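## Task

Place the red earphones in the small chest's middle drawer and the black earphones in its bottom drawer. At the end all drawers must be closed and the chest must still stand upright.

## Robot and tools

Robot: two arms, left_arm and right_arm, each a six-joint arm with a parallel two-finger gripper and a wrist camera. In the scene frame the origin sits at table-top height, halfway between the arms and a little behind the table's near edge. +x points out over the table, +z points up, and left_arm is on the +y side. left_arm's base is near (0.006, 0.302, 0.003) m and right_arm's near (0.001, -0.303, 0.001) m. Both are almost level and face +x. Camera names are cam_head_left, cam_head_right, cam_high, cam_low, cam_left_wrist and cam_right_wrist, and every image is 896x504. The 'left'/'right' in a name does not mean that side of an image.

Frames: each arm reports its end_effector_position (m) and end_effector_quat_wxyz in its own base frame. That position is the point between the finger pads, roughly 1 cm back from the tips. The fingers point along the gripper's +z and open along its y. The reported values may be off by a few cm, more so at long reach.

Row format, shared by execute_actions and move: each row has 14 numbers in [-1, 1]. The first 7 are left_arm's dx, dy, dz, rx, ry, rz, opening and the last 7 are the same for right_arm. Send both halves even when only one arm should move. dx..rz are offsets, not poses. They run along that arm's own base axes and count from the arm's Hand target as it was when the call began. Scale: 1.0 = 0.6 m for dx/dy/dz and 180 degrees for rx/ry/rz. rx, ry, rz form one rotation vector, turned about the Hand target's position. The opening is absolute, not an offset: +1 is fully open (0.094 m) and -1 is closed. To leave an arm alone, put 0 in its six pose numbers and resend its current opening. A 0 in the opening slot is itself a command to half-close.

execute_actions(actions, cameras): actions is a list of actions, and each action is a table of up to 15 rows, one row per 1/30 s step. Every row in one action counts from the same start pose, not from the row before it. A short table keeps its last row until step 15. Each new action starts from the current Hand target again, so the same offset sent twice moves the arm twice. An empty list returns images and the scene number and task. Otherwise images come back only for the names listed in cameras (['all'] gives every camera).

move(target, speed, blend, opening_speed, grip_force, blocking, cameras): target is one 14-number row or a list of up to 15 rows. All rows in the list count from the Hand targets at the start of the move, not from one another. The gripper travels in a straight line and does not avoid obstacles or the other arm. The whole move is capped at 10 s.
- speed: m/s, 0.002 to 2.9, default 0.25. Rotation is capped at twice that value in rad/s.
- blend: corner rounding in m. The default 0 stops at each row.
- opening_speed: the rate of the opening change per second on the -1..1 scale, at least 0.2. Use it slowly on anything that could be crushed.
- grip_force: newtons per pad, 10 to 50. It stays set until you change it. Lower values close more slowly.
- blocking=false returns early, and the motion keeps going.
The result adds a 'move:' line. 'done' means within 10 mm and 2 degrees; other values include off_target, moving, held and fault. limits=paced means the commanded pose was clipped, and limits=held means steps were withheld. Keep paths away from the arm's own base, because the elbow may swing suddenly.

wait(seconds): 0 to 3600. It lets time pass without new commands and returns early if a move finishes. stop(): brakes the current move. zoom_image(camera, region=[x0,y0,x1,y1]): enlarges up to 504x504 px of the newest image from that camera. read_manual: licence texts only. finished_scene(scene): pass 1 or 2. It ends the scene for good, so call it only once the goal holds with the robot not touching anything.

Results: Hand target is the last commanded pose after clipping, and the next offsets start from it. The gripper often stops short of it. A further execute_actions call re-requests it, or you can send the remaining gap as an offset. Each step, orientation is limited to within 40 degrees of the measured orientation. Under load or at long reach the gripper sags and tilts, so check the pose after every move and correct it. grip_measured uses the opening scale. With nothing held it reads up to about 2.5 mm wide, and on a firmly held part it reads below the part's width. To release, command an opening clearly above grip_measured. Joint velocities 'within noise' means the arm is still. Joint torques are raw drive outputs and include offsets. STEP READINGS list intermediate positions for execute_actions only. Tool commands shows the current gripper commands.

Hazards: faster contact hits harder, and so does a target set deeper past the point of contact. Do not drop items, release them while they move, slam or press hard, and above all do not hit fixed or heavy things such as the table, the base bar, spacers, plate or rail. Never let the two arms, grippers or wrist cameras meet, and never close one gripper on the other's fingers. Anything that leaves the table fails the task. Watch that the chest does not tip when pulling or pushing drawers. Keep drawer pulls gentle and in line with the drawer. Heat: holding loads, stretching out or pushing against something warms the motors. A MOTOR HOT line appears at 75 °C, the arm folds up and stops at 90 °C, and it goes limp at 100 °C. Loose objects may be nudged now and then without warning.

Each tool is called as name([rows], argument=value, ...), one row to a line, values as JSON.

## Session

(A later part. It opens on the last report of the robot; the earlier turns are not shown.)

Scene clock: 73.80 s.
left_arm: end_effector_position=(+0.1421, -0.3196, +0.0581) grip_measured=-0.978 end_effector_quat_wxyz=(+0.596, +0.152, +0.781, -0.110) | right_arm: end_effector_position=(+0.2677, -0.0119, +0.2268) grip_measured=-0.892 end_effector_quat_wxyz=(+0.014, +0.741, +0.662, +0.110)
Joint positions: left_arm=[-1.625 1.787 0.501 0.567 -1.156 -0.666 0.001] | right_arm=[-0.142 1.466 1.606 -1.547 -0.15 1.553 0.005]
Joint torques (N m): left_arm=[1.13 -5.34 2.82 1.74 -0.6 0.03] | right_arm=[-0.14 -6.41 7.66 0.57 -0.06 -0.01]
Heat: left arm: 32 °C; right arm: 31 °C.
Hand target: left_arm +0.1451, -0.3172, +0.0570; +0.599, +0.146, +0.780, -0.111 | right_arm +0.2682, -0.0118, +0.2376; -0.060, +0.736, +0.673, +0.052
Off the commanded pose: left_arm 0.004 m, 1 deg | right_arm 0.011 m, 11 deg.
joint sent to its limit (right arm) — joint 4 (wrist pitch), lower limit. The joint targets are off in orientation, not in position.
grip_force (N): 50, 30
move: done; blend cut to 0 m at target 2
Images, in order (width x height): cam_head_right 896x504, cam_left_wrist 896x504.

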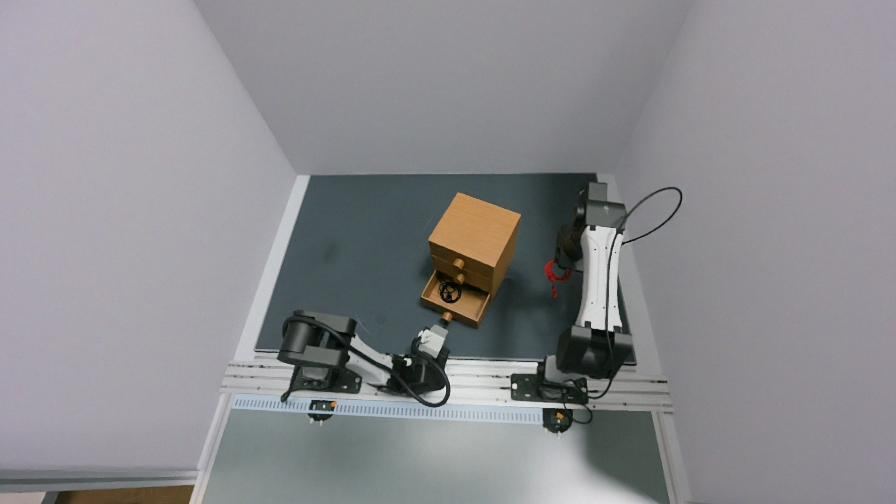

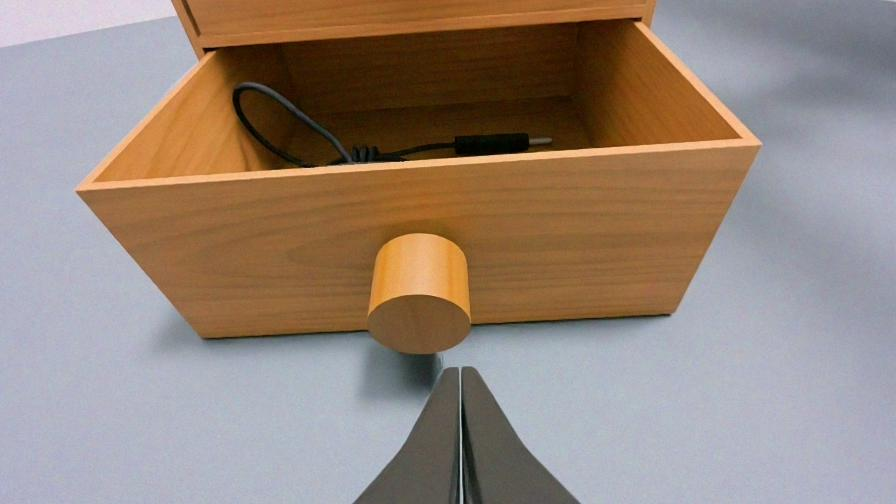

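move([
  [0.008,0.018,0,0,0,0,-0.98,0,0,0,0,0,0,-0.9],
  [0.235,-0.081,-0.003,0,0,0,-0.98,0,0,0,0,0,0,-0.9],
], speed=0.09, blend=0.005, cameras=["cam_left_wrist","cam_head_right","cam_high","cam_low"])

zoom_image(camera="cam_head_right", region=[400, 180, 530, 340])

Scene clock: 76.77 s.
left_arm: end_effector_position=(+0.2716, -0.3526, +0.0440) grip_measured=-0.978 end_effector_quat_wxyz=(+0.589, +0.161, +0.787, -0.087) | right_arm: end_effector_position=(+0.2677, -0.0119, +0.2268) grip_measured=-0.892 end_effector_quat_wxyz=(+0.014, +0.741, +0.662, +0.110)
Joint positions: left_arm=[-1.2 2.027 0.684 0.912 -0.803 -0.264 0.001] | right_arm=[-0.142 1.466 1.606 -1.547 -0.15 1.553 0.005]
Joint torques (N m): left_arm=[2.96 -6.75 7.62 2.22 0.09 0.05] | right_arm=[-0.14 -6.41 7.66 0.57 -0.06 -0.01]
Heat: left arm: 32 °C; right arm: 31 °C.
Hand target: left_arm +0.2861, -0.3657, +0.0551; +0.599, +0.146, +0.780, -0.111 | right_arm +0.2682, -0.0118, +0.2376; -0.060, +0.736, +0.673, +0.052
Off the commanded pose: left_arm 0.023 m, 4 deg | right_arm 0.011 m, 11 deg.
joint sent to its limit (right arm) — joint 4 (wrist pitch), lower limit. The joint targets are off in orientation, not in position.
grip_force (N): 50, 30
move: off_target (left_arm)
Images, in order (width x height): cam_head_right 896x504, cam_high 896x504, cam_low 896x504, cam_left_wrist 896x504.

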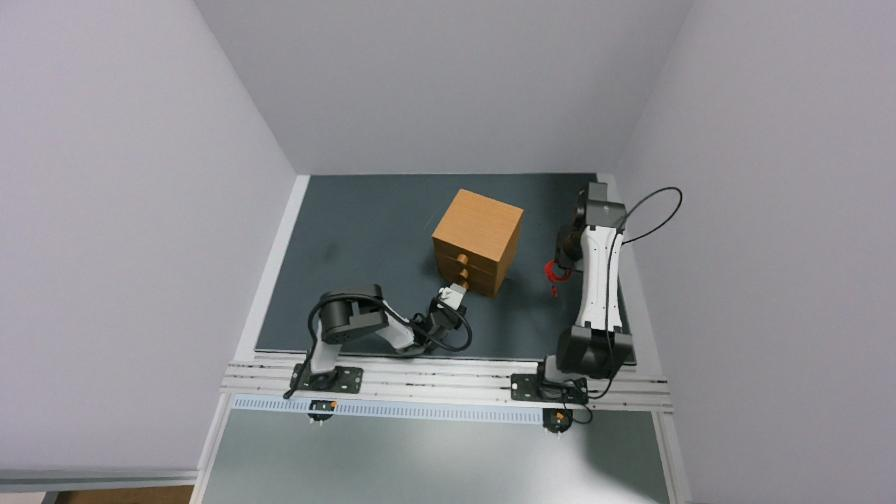

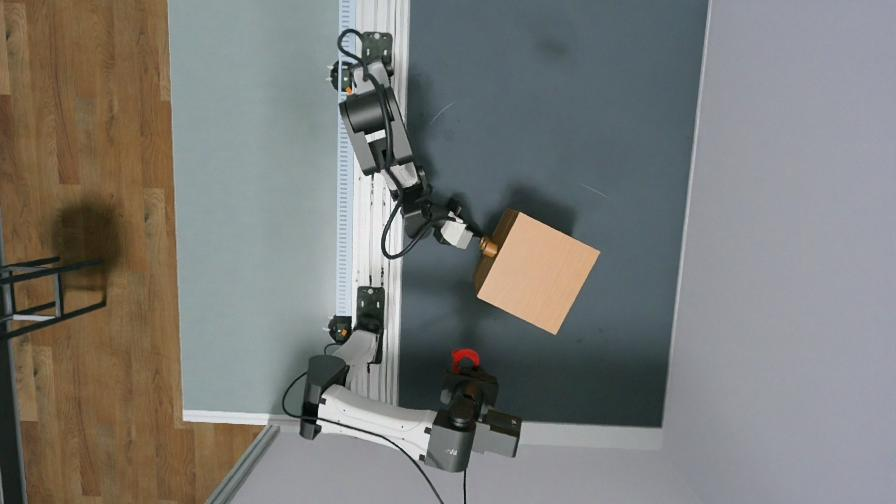

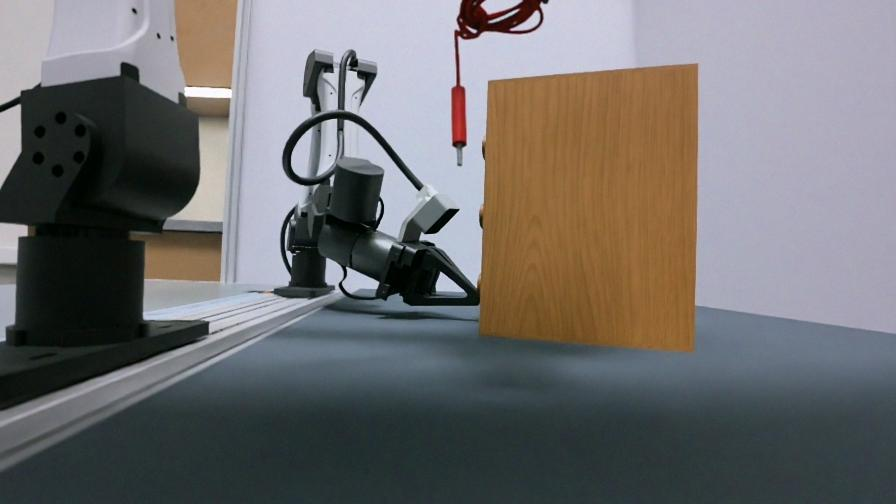

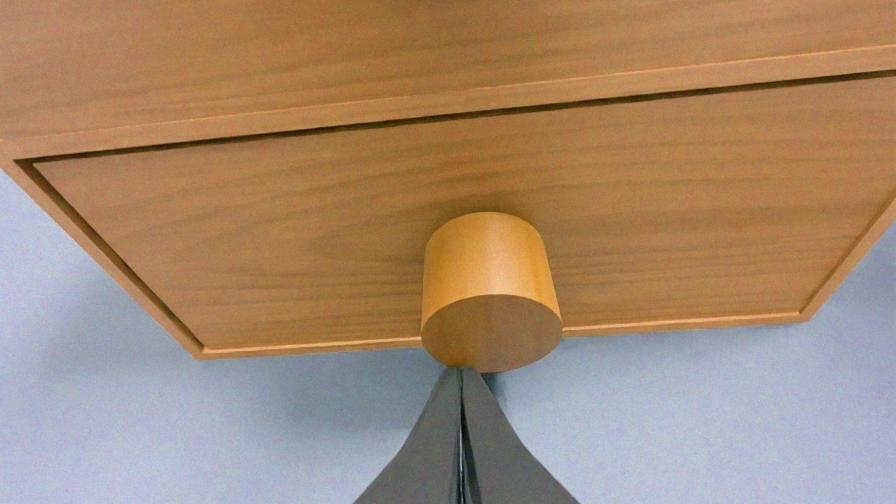

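Scaled by 3.150 from the camera's image (finer frame: 1280x720).

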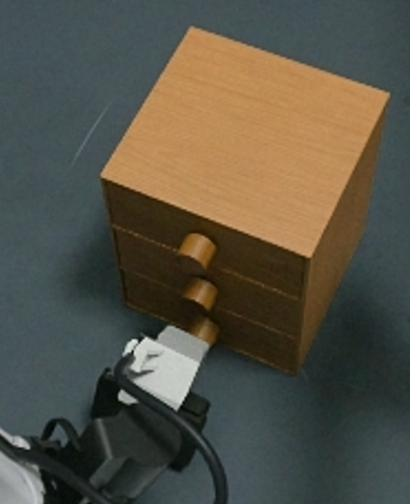

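move([
  [-0.125,0.047,0,0,0,0,-0.98,0,0,0,0,0,0,-0.9],
  [-0.105,0.026,0.135,0,0,0,0.3,0,0,0,0,0,0,-0.9],
  [0.02,-0.022,0.135,0,0,0,0.3,0,0,0,0,0,0,-0.9],
], speed=0.15, blend=[0.02,0,0], cameras=["cam_left_wrist"])

Scene clock: 81.33 s.
left_arm: end_effector_position=(+0.2899, -0.3663, +0.1196) grip_measured=+0.298 end_effector_quat_wxyz=(+0.586, +0.159, +0.790, -0.087) | right_arm: end_effector_position=(+0.2677, -0.0119, +0.2268) grip_measured=-0.892 end_effector_quat_wxyz=(+0.014, +0.741, +0.662, +0.110)
Joint positions: left_arm=[-1.164 1.808 0.84 0.538 -0.771 -0.257 0.061] | right_arm=[-0.142 1.466 1.606 -1.547 -0.15 1.553 0.005]
Joint torques (N m): left_arm=[1.24 -7.06 8.38 2.3 -0.1 0.07] | right_arm=[-0.14 -6.41 7.66 0.57 -0.06 -0.01]
Heat: left arm: 32 °C; right arm: 31 °C.
Hand target: left_arm +0.2980, -0.3790, +0.1361; +0.599, +0.146, +0.780, -0.111 | right_arm +0.2682, -0.0118, +0.2376; -0.060, +0.736, +0.673, +0.052
Off the commanded pose: left_arm 0.022 m, 4 deg | right_arm 0.011 m, 11 deg.
joint sent to its limit (right arm) — joint 4 (wrist pitch), lower limit. The joint targets are off in orientation, not in position.
grip_force (N): 50, 30
move: off_target (left_arm); target 2's new opening was sent with left_arm's hand 0.025 m and 5 deg from that target

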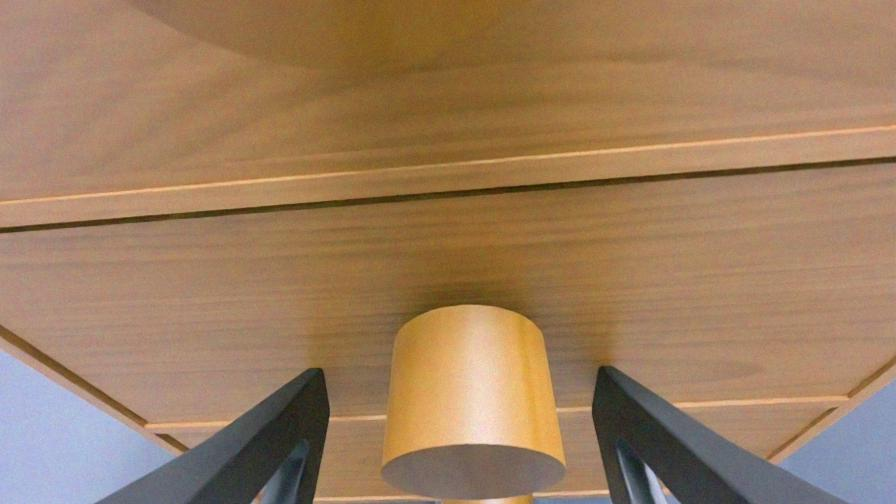

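move([
  [0,0,0,0,0,0,-0.7,0,0,0.1,0,0,0,-0.9],
  [-0.165,0.063,0,0,0,0,-0.7,0.003,-0.03,0.27,-0.238,-0.174,0.4175,-0.9],
], speed=0.12, cameras=["all"])

Scene clock: 92.43 s.
left_arm: end_effector_position=(+0.2055, -0.3359, +0.1180) grip_measured=-0.456 end_effector_quat_wxyz=(+0.587, +0.160, +0.790, -0.080) | right_arm: end_effector_position=(+0.2729, -0.0275, +0.3920) grip_measured=-0.892 end_effector_quat_wxyz=(+0.360, +0.121, +0.924, -0.035)
Joint positions: left_arm=[-1.399 1.625 0.659 0.394 -0.986 -0.427 0.026] | right_arm=[-0.007 1.348 2.055 -1.549 0.147 0.196 0.005]
Joint torques (N m): left_arm=[-1.5 -9.46 4.75 2.13 -0.54 0.01] | right_arm=[0.31 -3.36 6.22 1.75 0.24 0.01]
Heat: left arm: 33 °C; right arm: 32 °C.
Hand target: left_arm +0.1991, -0.3411, +0.1360; +0.599, +0.146, +0.780, -0.111 | right_arm +0.2699, -0.0298, +0.3995; +0.339, +0.123, +0.932, -0.044
Off the commanded pose: left_arm 0.020 m, 4 deg | right_arm 0.008 m, 3 deg.
joint sent to its limit (right arm) — joint 4 (wrist pitch), lower limit. The joint targets are off in orientation, not in position.
grip_force (N): 50, 30
move: off_target (left_arm, right_arm)

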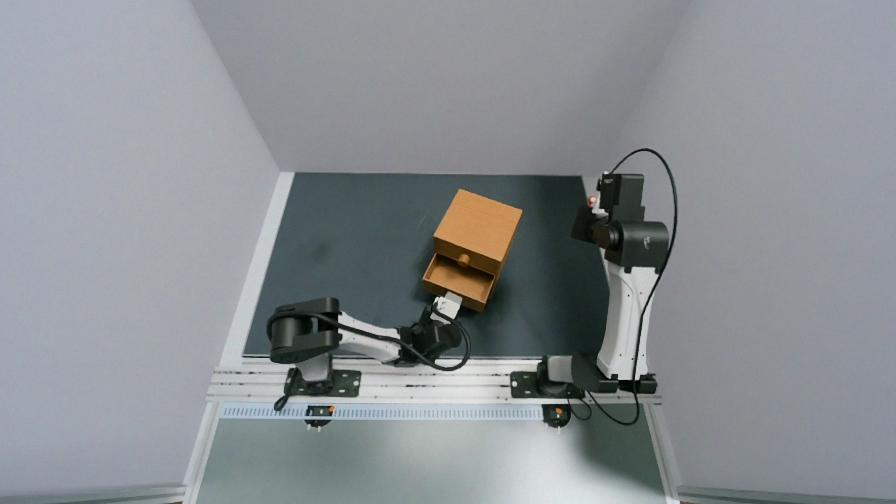

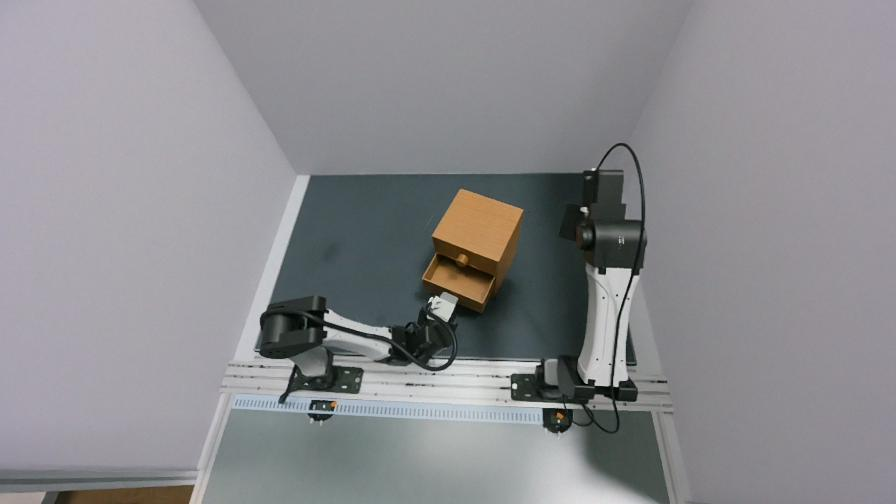

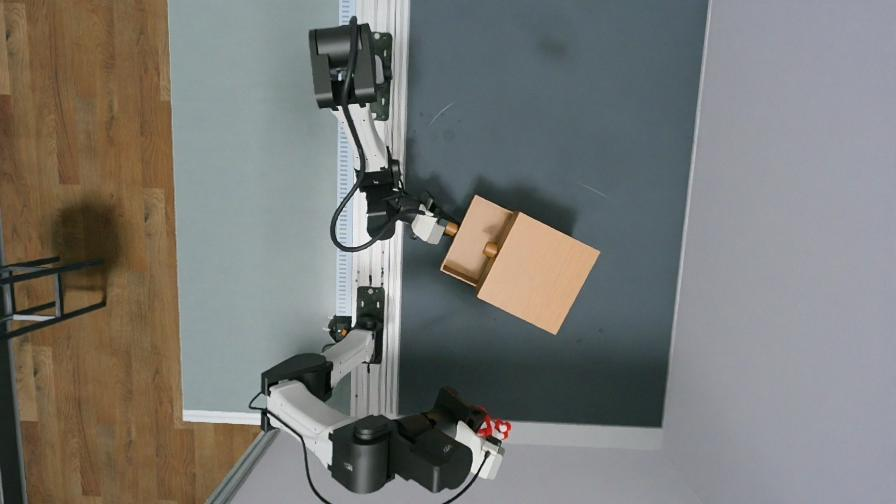

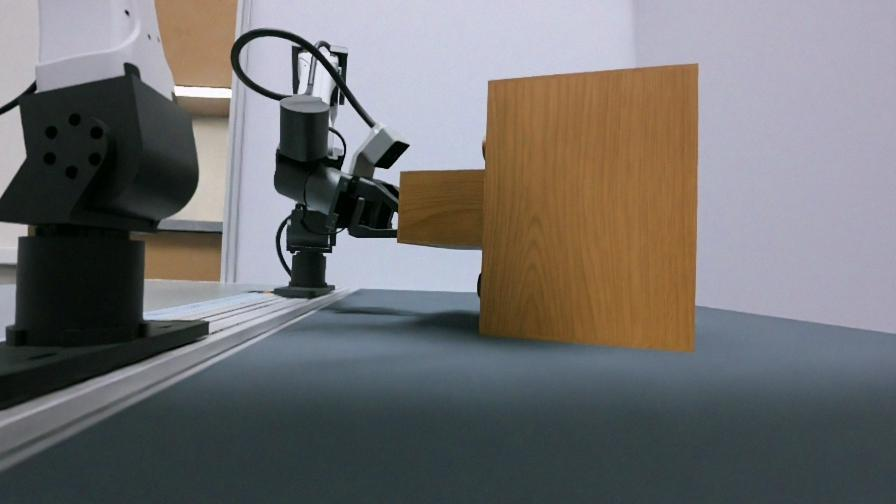

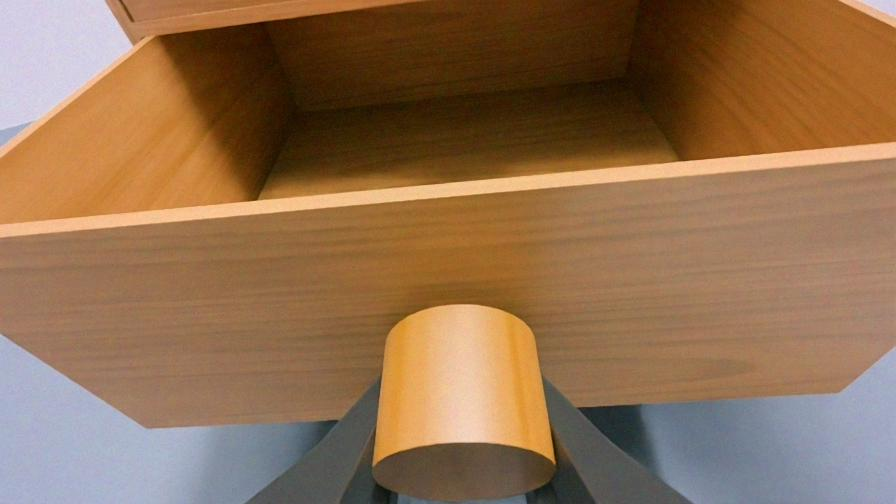

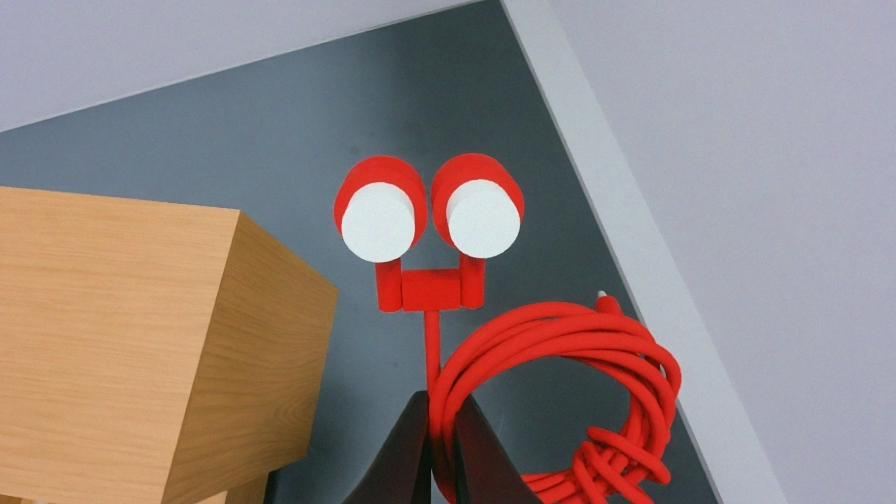

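move([
  [0,0,0,0,0,0,0.3,0,0,0,0,0,0,-0.9],
  [-0.08,0.03,0,0,0,0,0.3,0,0.1,0,0,0,0,-0.9],
  [-0.06,0.22,0.04,0,0,0,0.3,-0.01,0.3,0,0,0,0.04,-0.9],
  [0.118,0.352,0.04,0,0,0,0.3,-0.032,0.523,-0.066,-0.007,-0.056,0.089,-0.9],
], speed=0.2, blend=[0,0.02,0.04,0], cameras=["all"])

Scene clock: 97.87 s.
left_arm: end_effector_position=(+0.2674, -0.1303, +0.1571) grip_measured=+0.298 end_effector_quat_wxyz=(+0.587, +0.146, +0.788, -0.110) | right_arm: end_effector_position=(+0.2487, +0.2814, +0.3570) grip_measured=-0.892 end_effector_quat_wxyz=(+0.423, -0.018, +0.906, +0.013)
Joint positions: left_arm=[-0.562 0.677 0.235 0.147 -0.186 -0.058 0.061] | right_arm=[1.173 1.763 2.219 -1.55 0.763 0.94 0.005]
Joint torques (N m): left_arm=[1.22 0.18 5.39 2.6 -0.07 0.13] | right_arm=[0.64 -5.91 7.17 1.18 0.54 0.16]
Heat: left arm: 33 °C; right arm: 32 °C.
Hand target: left_arm +0.2698, -0.1299, +0.1600; +0.599, +0.146, +0.780, -0.111 | right_arm +0.2508, +0.2840, +0.3600; +0.423, -0.009, +0.906, +0.004
Off the commanded pose: left_arm 0.004 m, 2 deg | right_arm 0.004 m, 1 deg.
joint sent to its limit (right arm) — joint 4 (wrist pitch), lower limit. The joint targets still meet the commanded pose.
grip_force (N): 50, 30
move: done

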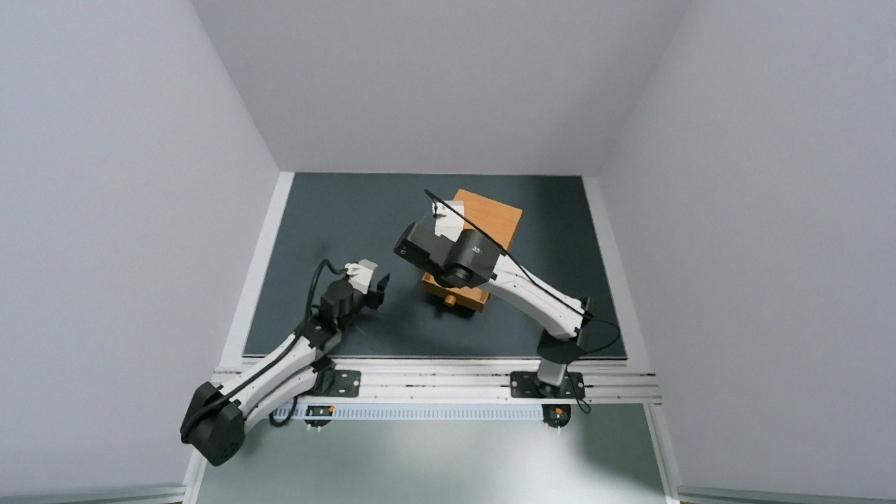

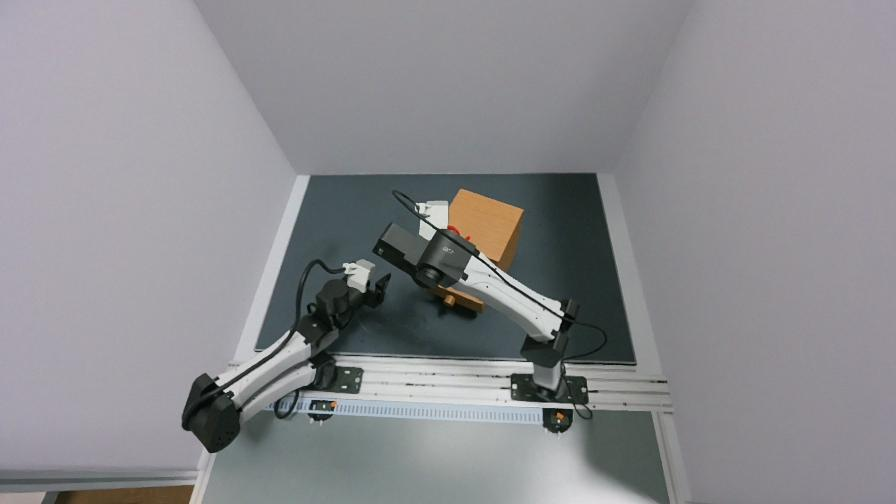

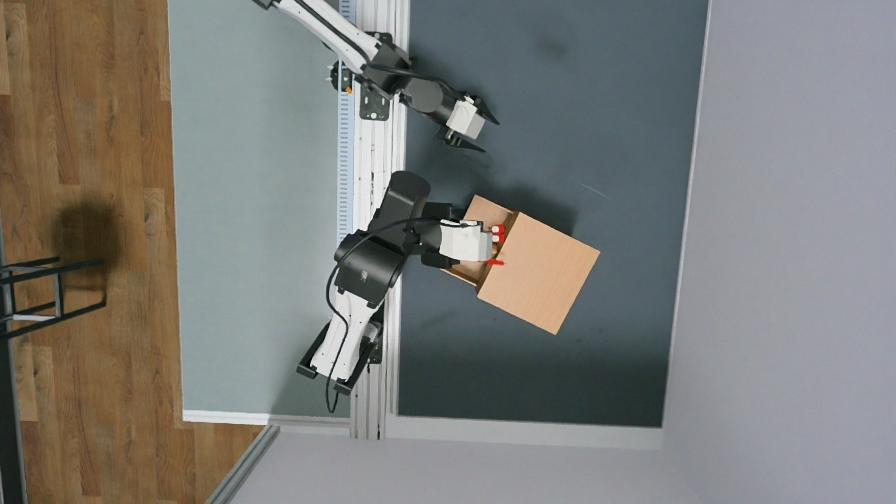

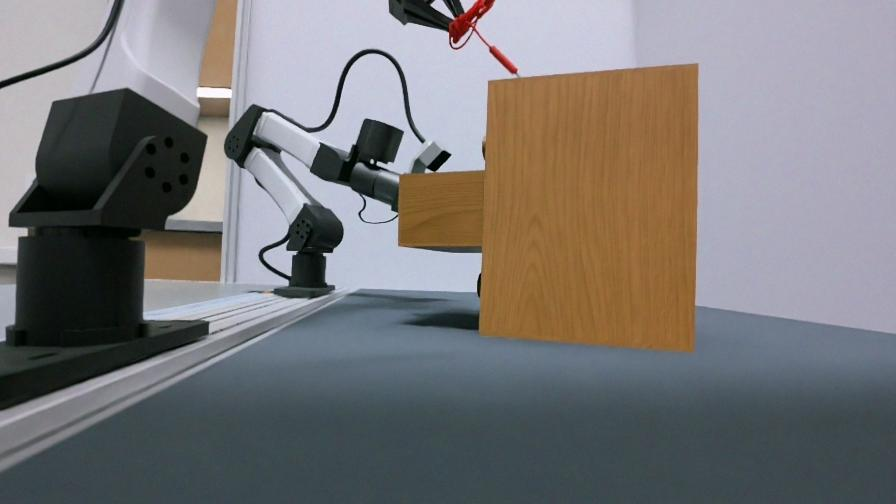

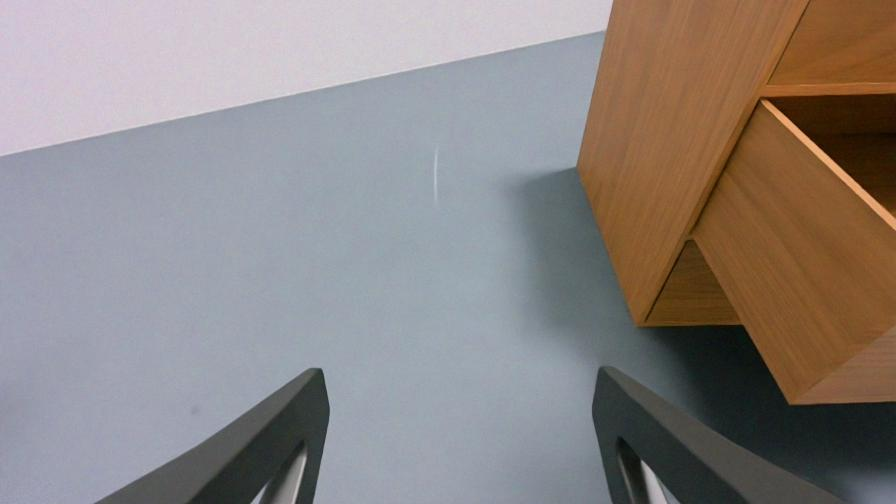

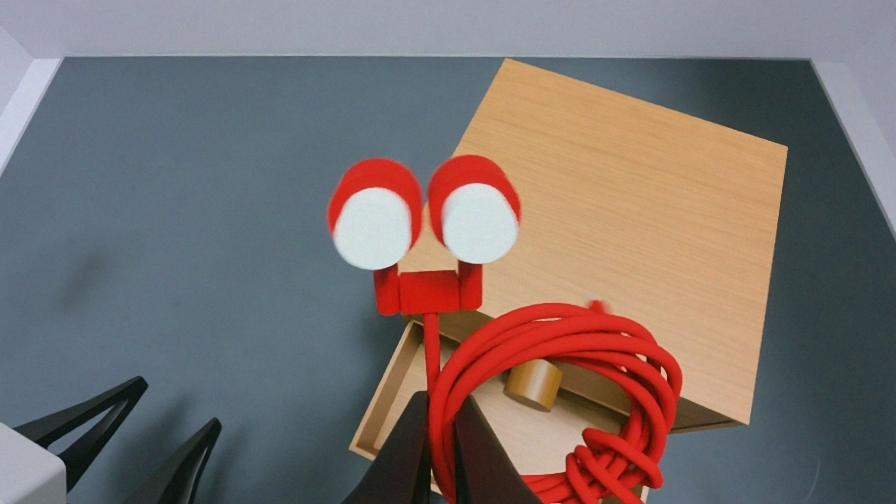

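wait(seconds=1, cameras=["cam_low","cam_right_wrist","cam_high","cam_head_right"])

zoom_image(camera="cam_low", region=[370, 0, 570, 112])

zoom_image(camera="cam_high", region=[420, 180, 580, 290])

Scene clock: 99.67 s.
left_arm: end_effector_position=(+0.2674, -0.1303, +0.1571) grip_measured=+0.298 end_effector_quat_wxyz=(+0.587, +0.146, +0.788, -0.110) | right_arm: end_effector_position=(+0.2487, +0.2814, +0.3570) grip_measured=-0.892 end_effector_quat_wxyz=(+0.423, -0.018, +0.906, +0.013)
Joint positions: left_arm=[-0.562 0.677 0.235 0.147 -0.185 -0.058 0.061] | right_arm=[1.173 1.763 2.219 -1.55 0.763 0.94 0.005]
Joint torques (N m): left_arm=[1.22 0.2 5.38 2.63 -0.03 0.13] | right_arm=[0.64 -5.94 7.17 1.18 0.54 0.15]
Heat: left arm: 33 °C; right arm: 32 °C.
Hand target: left_arm +0.2699, -0.1299, +0.1600; +0.599, +0.146, +0.780, -0.111 | right_arm +0.2508, +0.2840, +0.3600; +0.423, -0.009, +0.906, +0.004
Tool commands: left_gripper/opening=+0.3 right_gripper/opening=-0.9
Off the commanded pose: left_arm 0.004 m, 2 deg | right_arm 0.004 m, 1 deg.
grip_force (N): 50, 30
wait: 1.00 s; at rest from the start
Images, in order (width x height): cam_head_right 896x504, cam_high 896x504, cam_low 896x504, cam_right_wrist 896x504.

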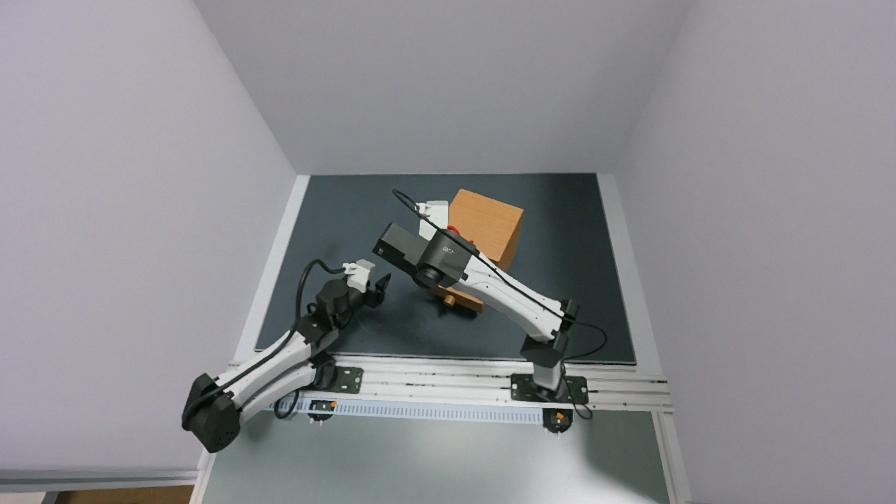

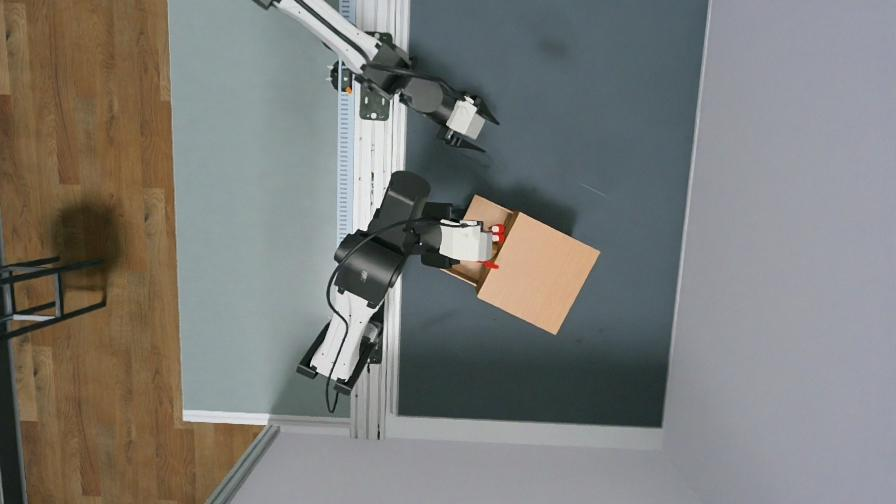

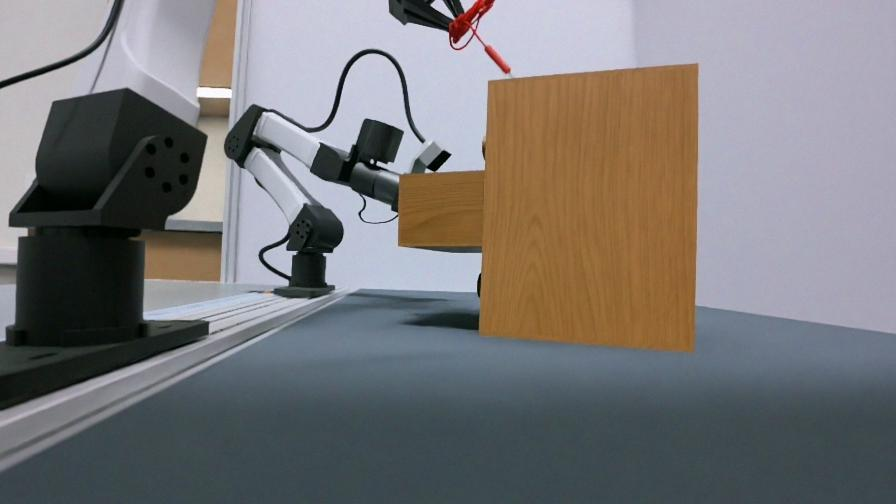

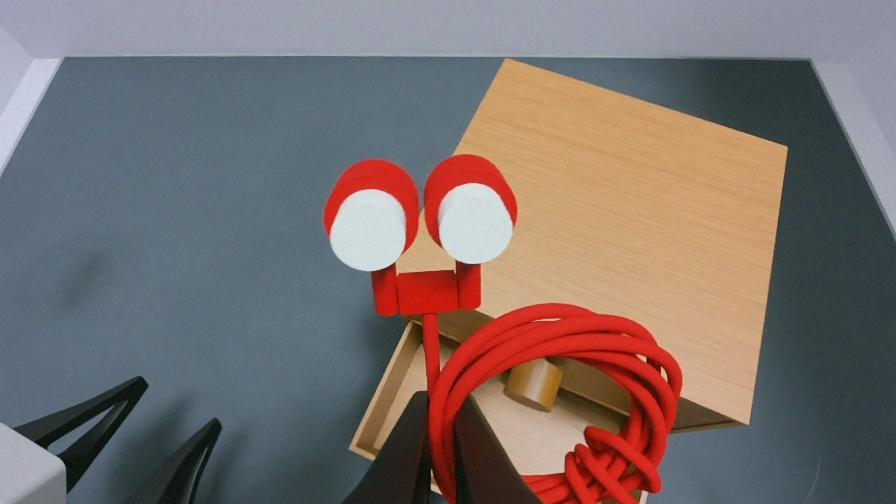

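Scaled by 2.520 from the camera's image (finer frame: 1280x720).

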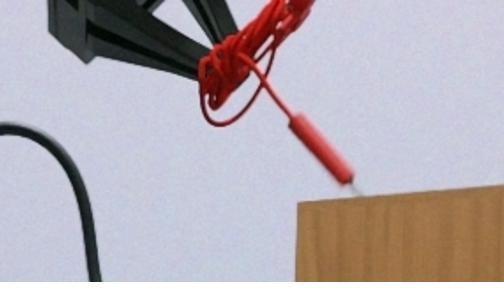

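Scaled by 3.150 from the camera's image (finer frame: 1280x720).

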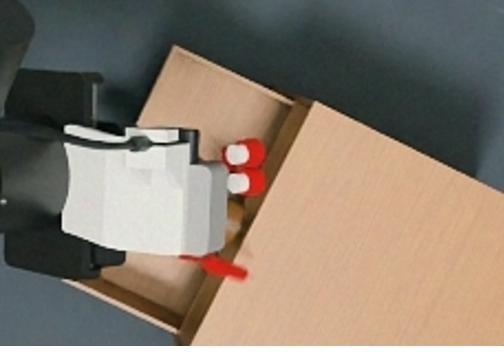

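move([
  [0,0,0,0,0,0,0.3,-0.07,0.028,0,0,0,0,-0.9],
  [0,0,0,0,0,0,0.3,-0.07,0.028,-0.3,0,0,0,-0.9],
], speed=0.15, blend=0.005, cameras=["cam_low","cam_right_wrist","cam_high","cam_left_wrist"])

zoom_image(camera="cam_high", region=[400, 170, 560, 290])

zoom_image(camera="cam_low", region=[340, 50, 540, 270])

Scene clock: 103.07 s.
left_arm: end_effector_position=(+0.2674, -0.1304, +0.1572) grip_measured=+0.298 end_effector_quat_wxyz=(+0.588, +0.146, +0.788, -0.110) | right_arm: end_effector_position=(+0.2083, +0.3023, +0.1714) grip_measured=-0.892 end_effector_quat_wxyz=(+0.412, -0.012, +0.911, -0.008)
Joint positions: left_arm=[-0.562 0.677 0.235 0.147 -0.185 -0.058 0.061] | right_arm=[1.32 1.654 1.338 -0.987 0.817 1.178 0.005]
Joint torques (N m): left_arm=[1.25 0.23 5.38 2.63 -0.04 0.13] | right_arm=[0.64 -10.44 4.86 1.07 0.59 -0.01]
Heat: left arm: 33 °C; right arm: 32 °C.
Hand target: left_arm +0.2699, -0.1298, +0.1599; +0.599, +0.146, +0.780, -0.111 | right_arm +0.2089, +0.3008, +0.1800; +0.423, -0.008, +0.906, +0.004
Off the commanded pose: left_arm 0.004 m, 2 deg | right_arm 0.009 m, 2 deg.
grip_force (N): 50, 30
move: done
Images, in order (width x height): cam_high 896x504, cam_low 896x504, cam_left_wrist 896x504, cam_right_wrist 896x504.

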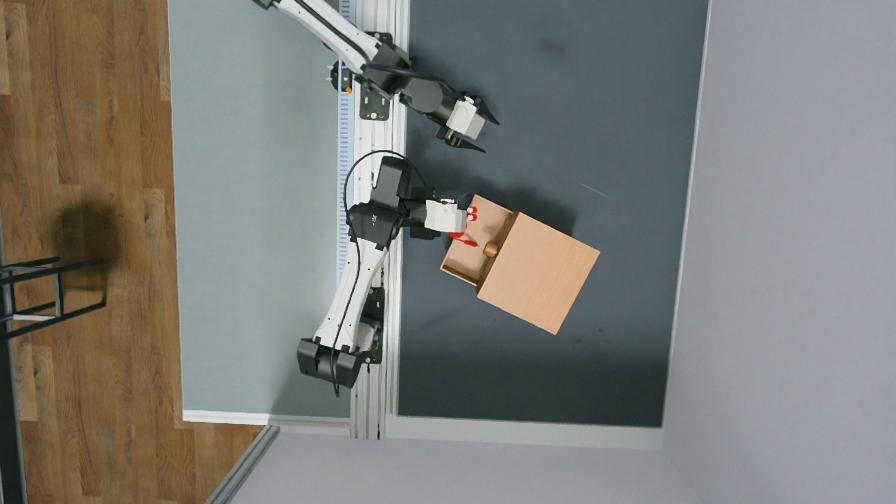

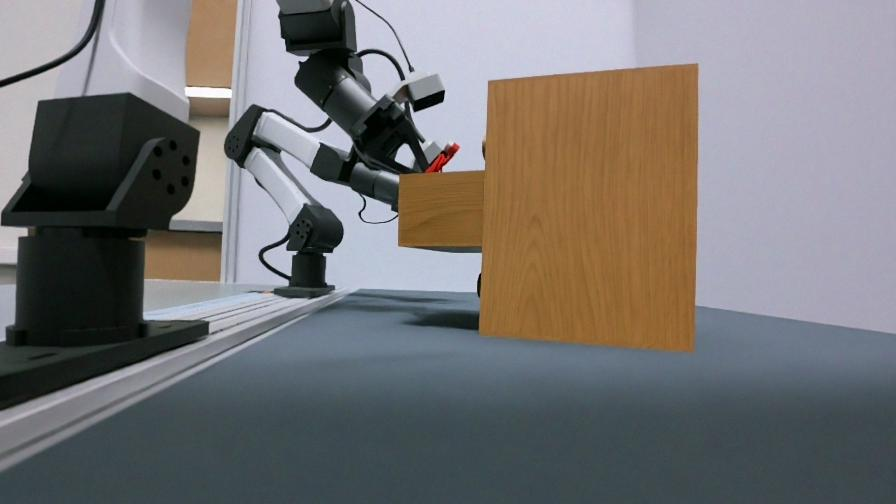

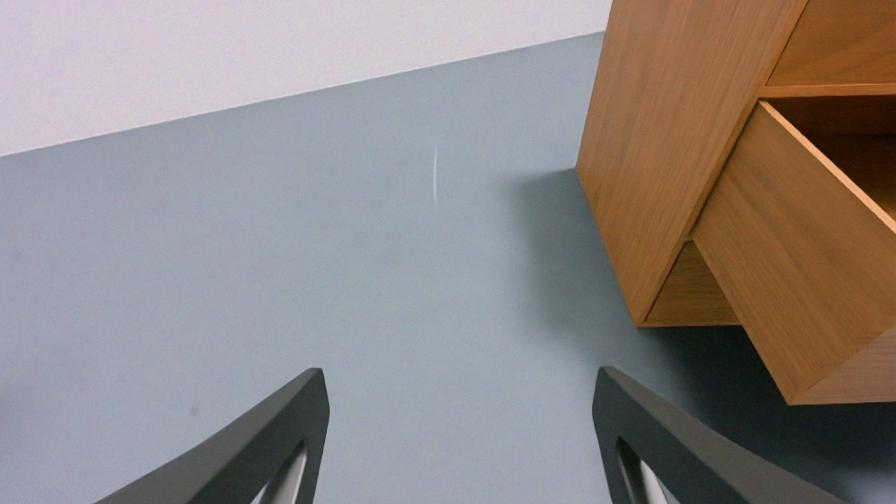

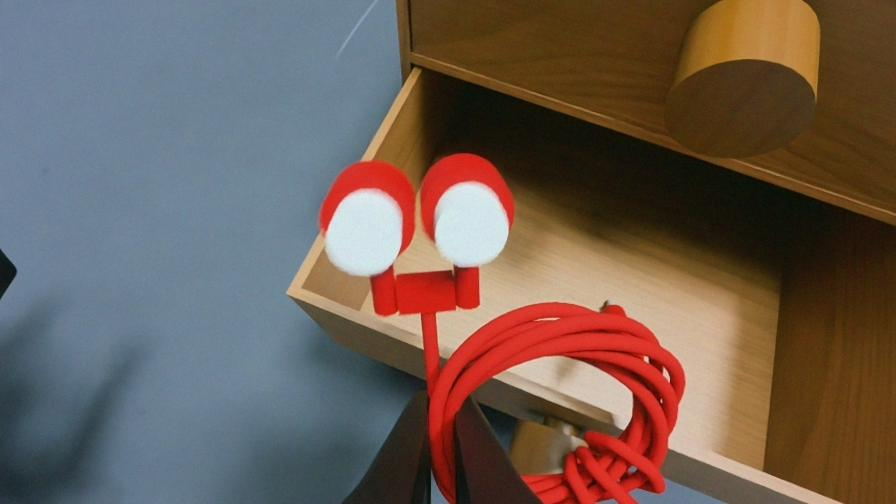

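Scaled by 3.150 from the camera's image (finer frame: 1280x720).

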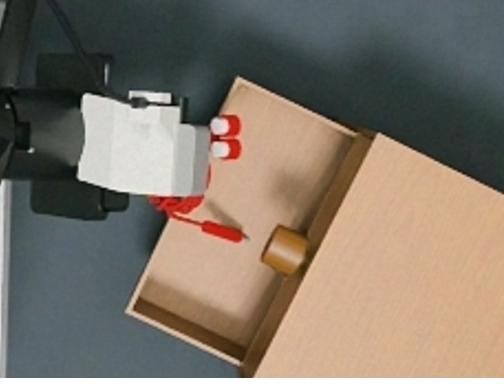

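Scaled by 2.291 from the camera's image (finer frame: 1280x720).

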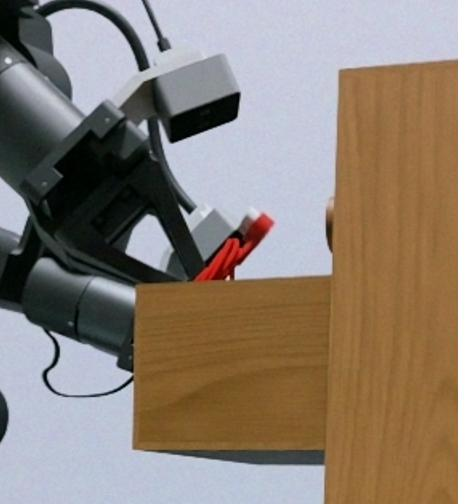

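move([
  [0,0,0,0,0,0,0.3,0,0,0.03,0,0,0,-0.9],
  [0,0,0,0,0,0,0.3,0.072,-0.029,0.03,0,0,0,-0.9],
  [0,0,0,0,0,0,0.3,0.072,-0.029,0.0,0,0,0,-0.9],
], speed=0.12, blend=0.005, cameras=["cam_low","cam_right_wrist","cam_high"])

zoom_image(camera="cam_low", region=[340, 50, 540, 270])

Scene clock: 105.07 s.
left_arm: end_effector_position=(+0.2674, -0.1304, +0.1572) grip_measured=+0.298 end_effector_quat_wxyz=(+0.588, +0.146, +0.788, -0.110) | right_arm: end_effector_position=(+0.2512, +0.2852, +0.1745) grip_measured=-0.892 end_effector_quat_wxyz=(+0.421, -0.014, +0.907, -0.010)
Joint positions: left_arm=[-0.562 0.677 0.235 0.147 -0.185 -0.058 0.061] | right_arm=[1.179 1.604 1.273 -0.824 0.786 0.974 0.005]
Joint torques (N m): left_arm=[1.25 0.23 5.38 2.63 -0.04 0.13] | right_arm=[-0.38 -10 5.07 1.31 0.33 0.01]
Heat: left arm: 33 °C; right arm: 32 °C.
Hand target: left_arm +0.2699, -0.1298, +0.1599; +0.599, +0.146, +0.780, -0.111 | right_arm +0.2521, +0.2834, +0.1800; +0.423, -0.008, +0.906, +0.004
Off the commanded pose: left_arm 0.004 m, 2 deg | right_arm 0.006 m, 2 deg.
grip_force (N): 50, 30
move: done
Images, in order (width x height): cam_high 896x504, cam_low 896x504, cam_right_wrist 896x504.

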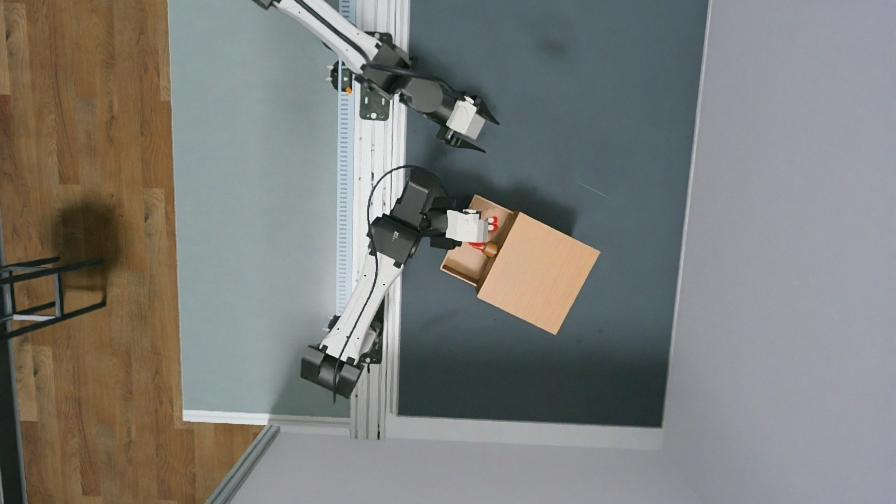

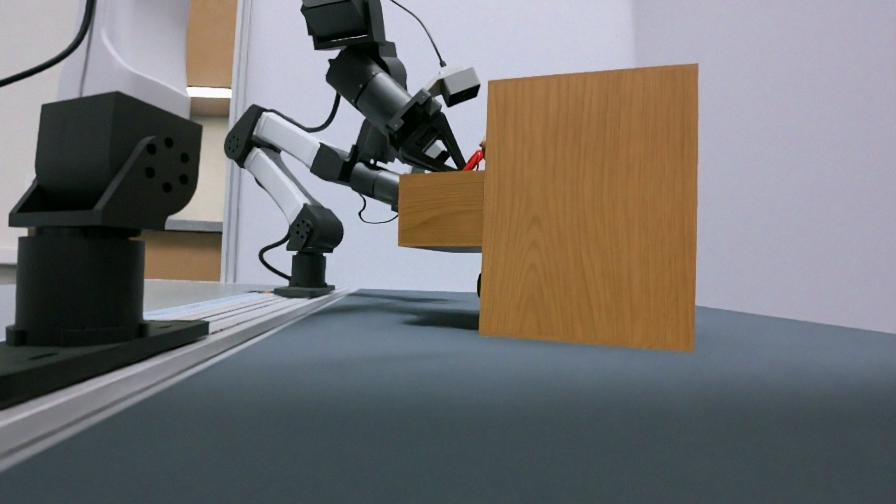

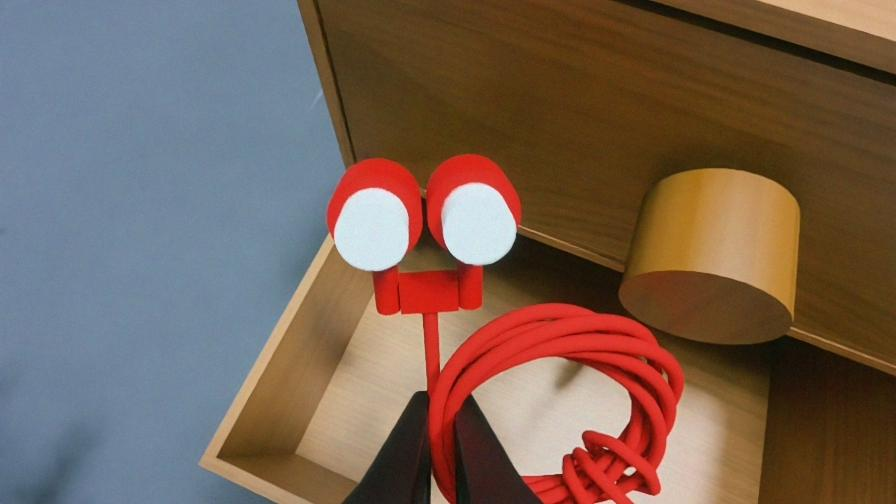

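Scaled by 2.291 from the camera's image (finer frame: 1280x720).

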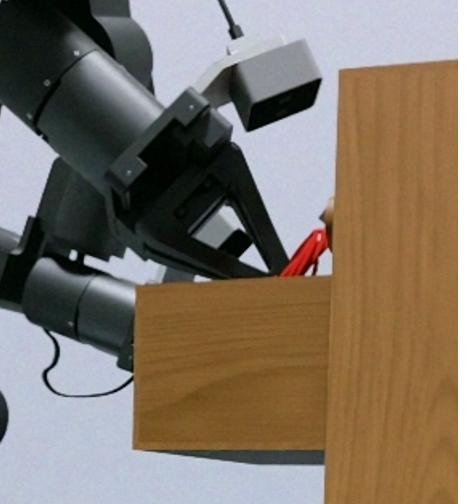

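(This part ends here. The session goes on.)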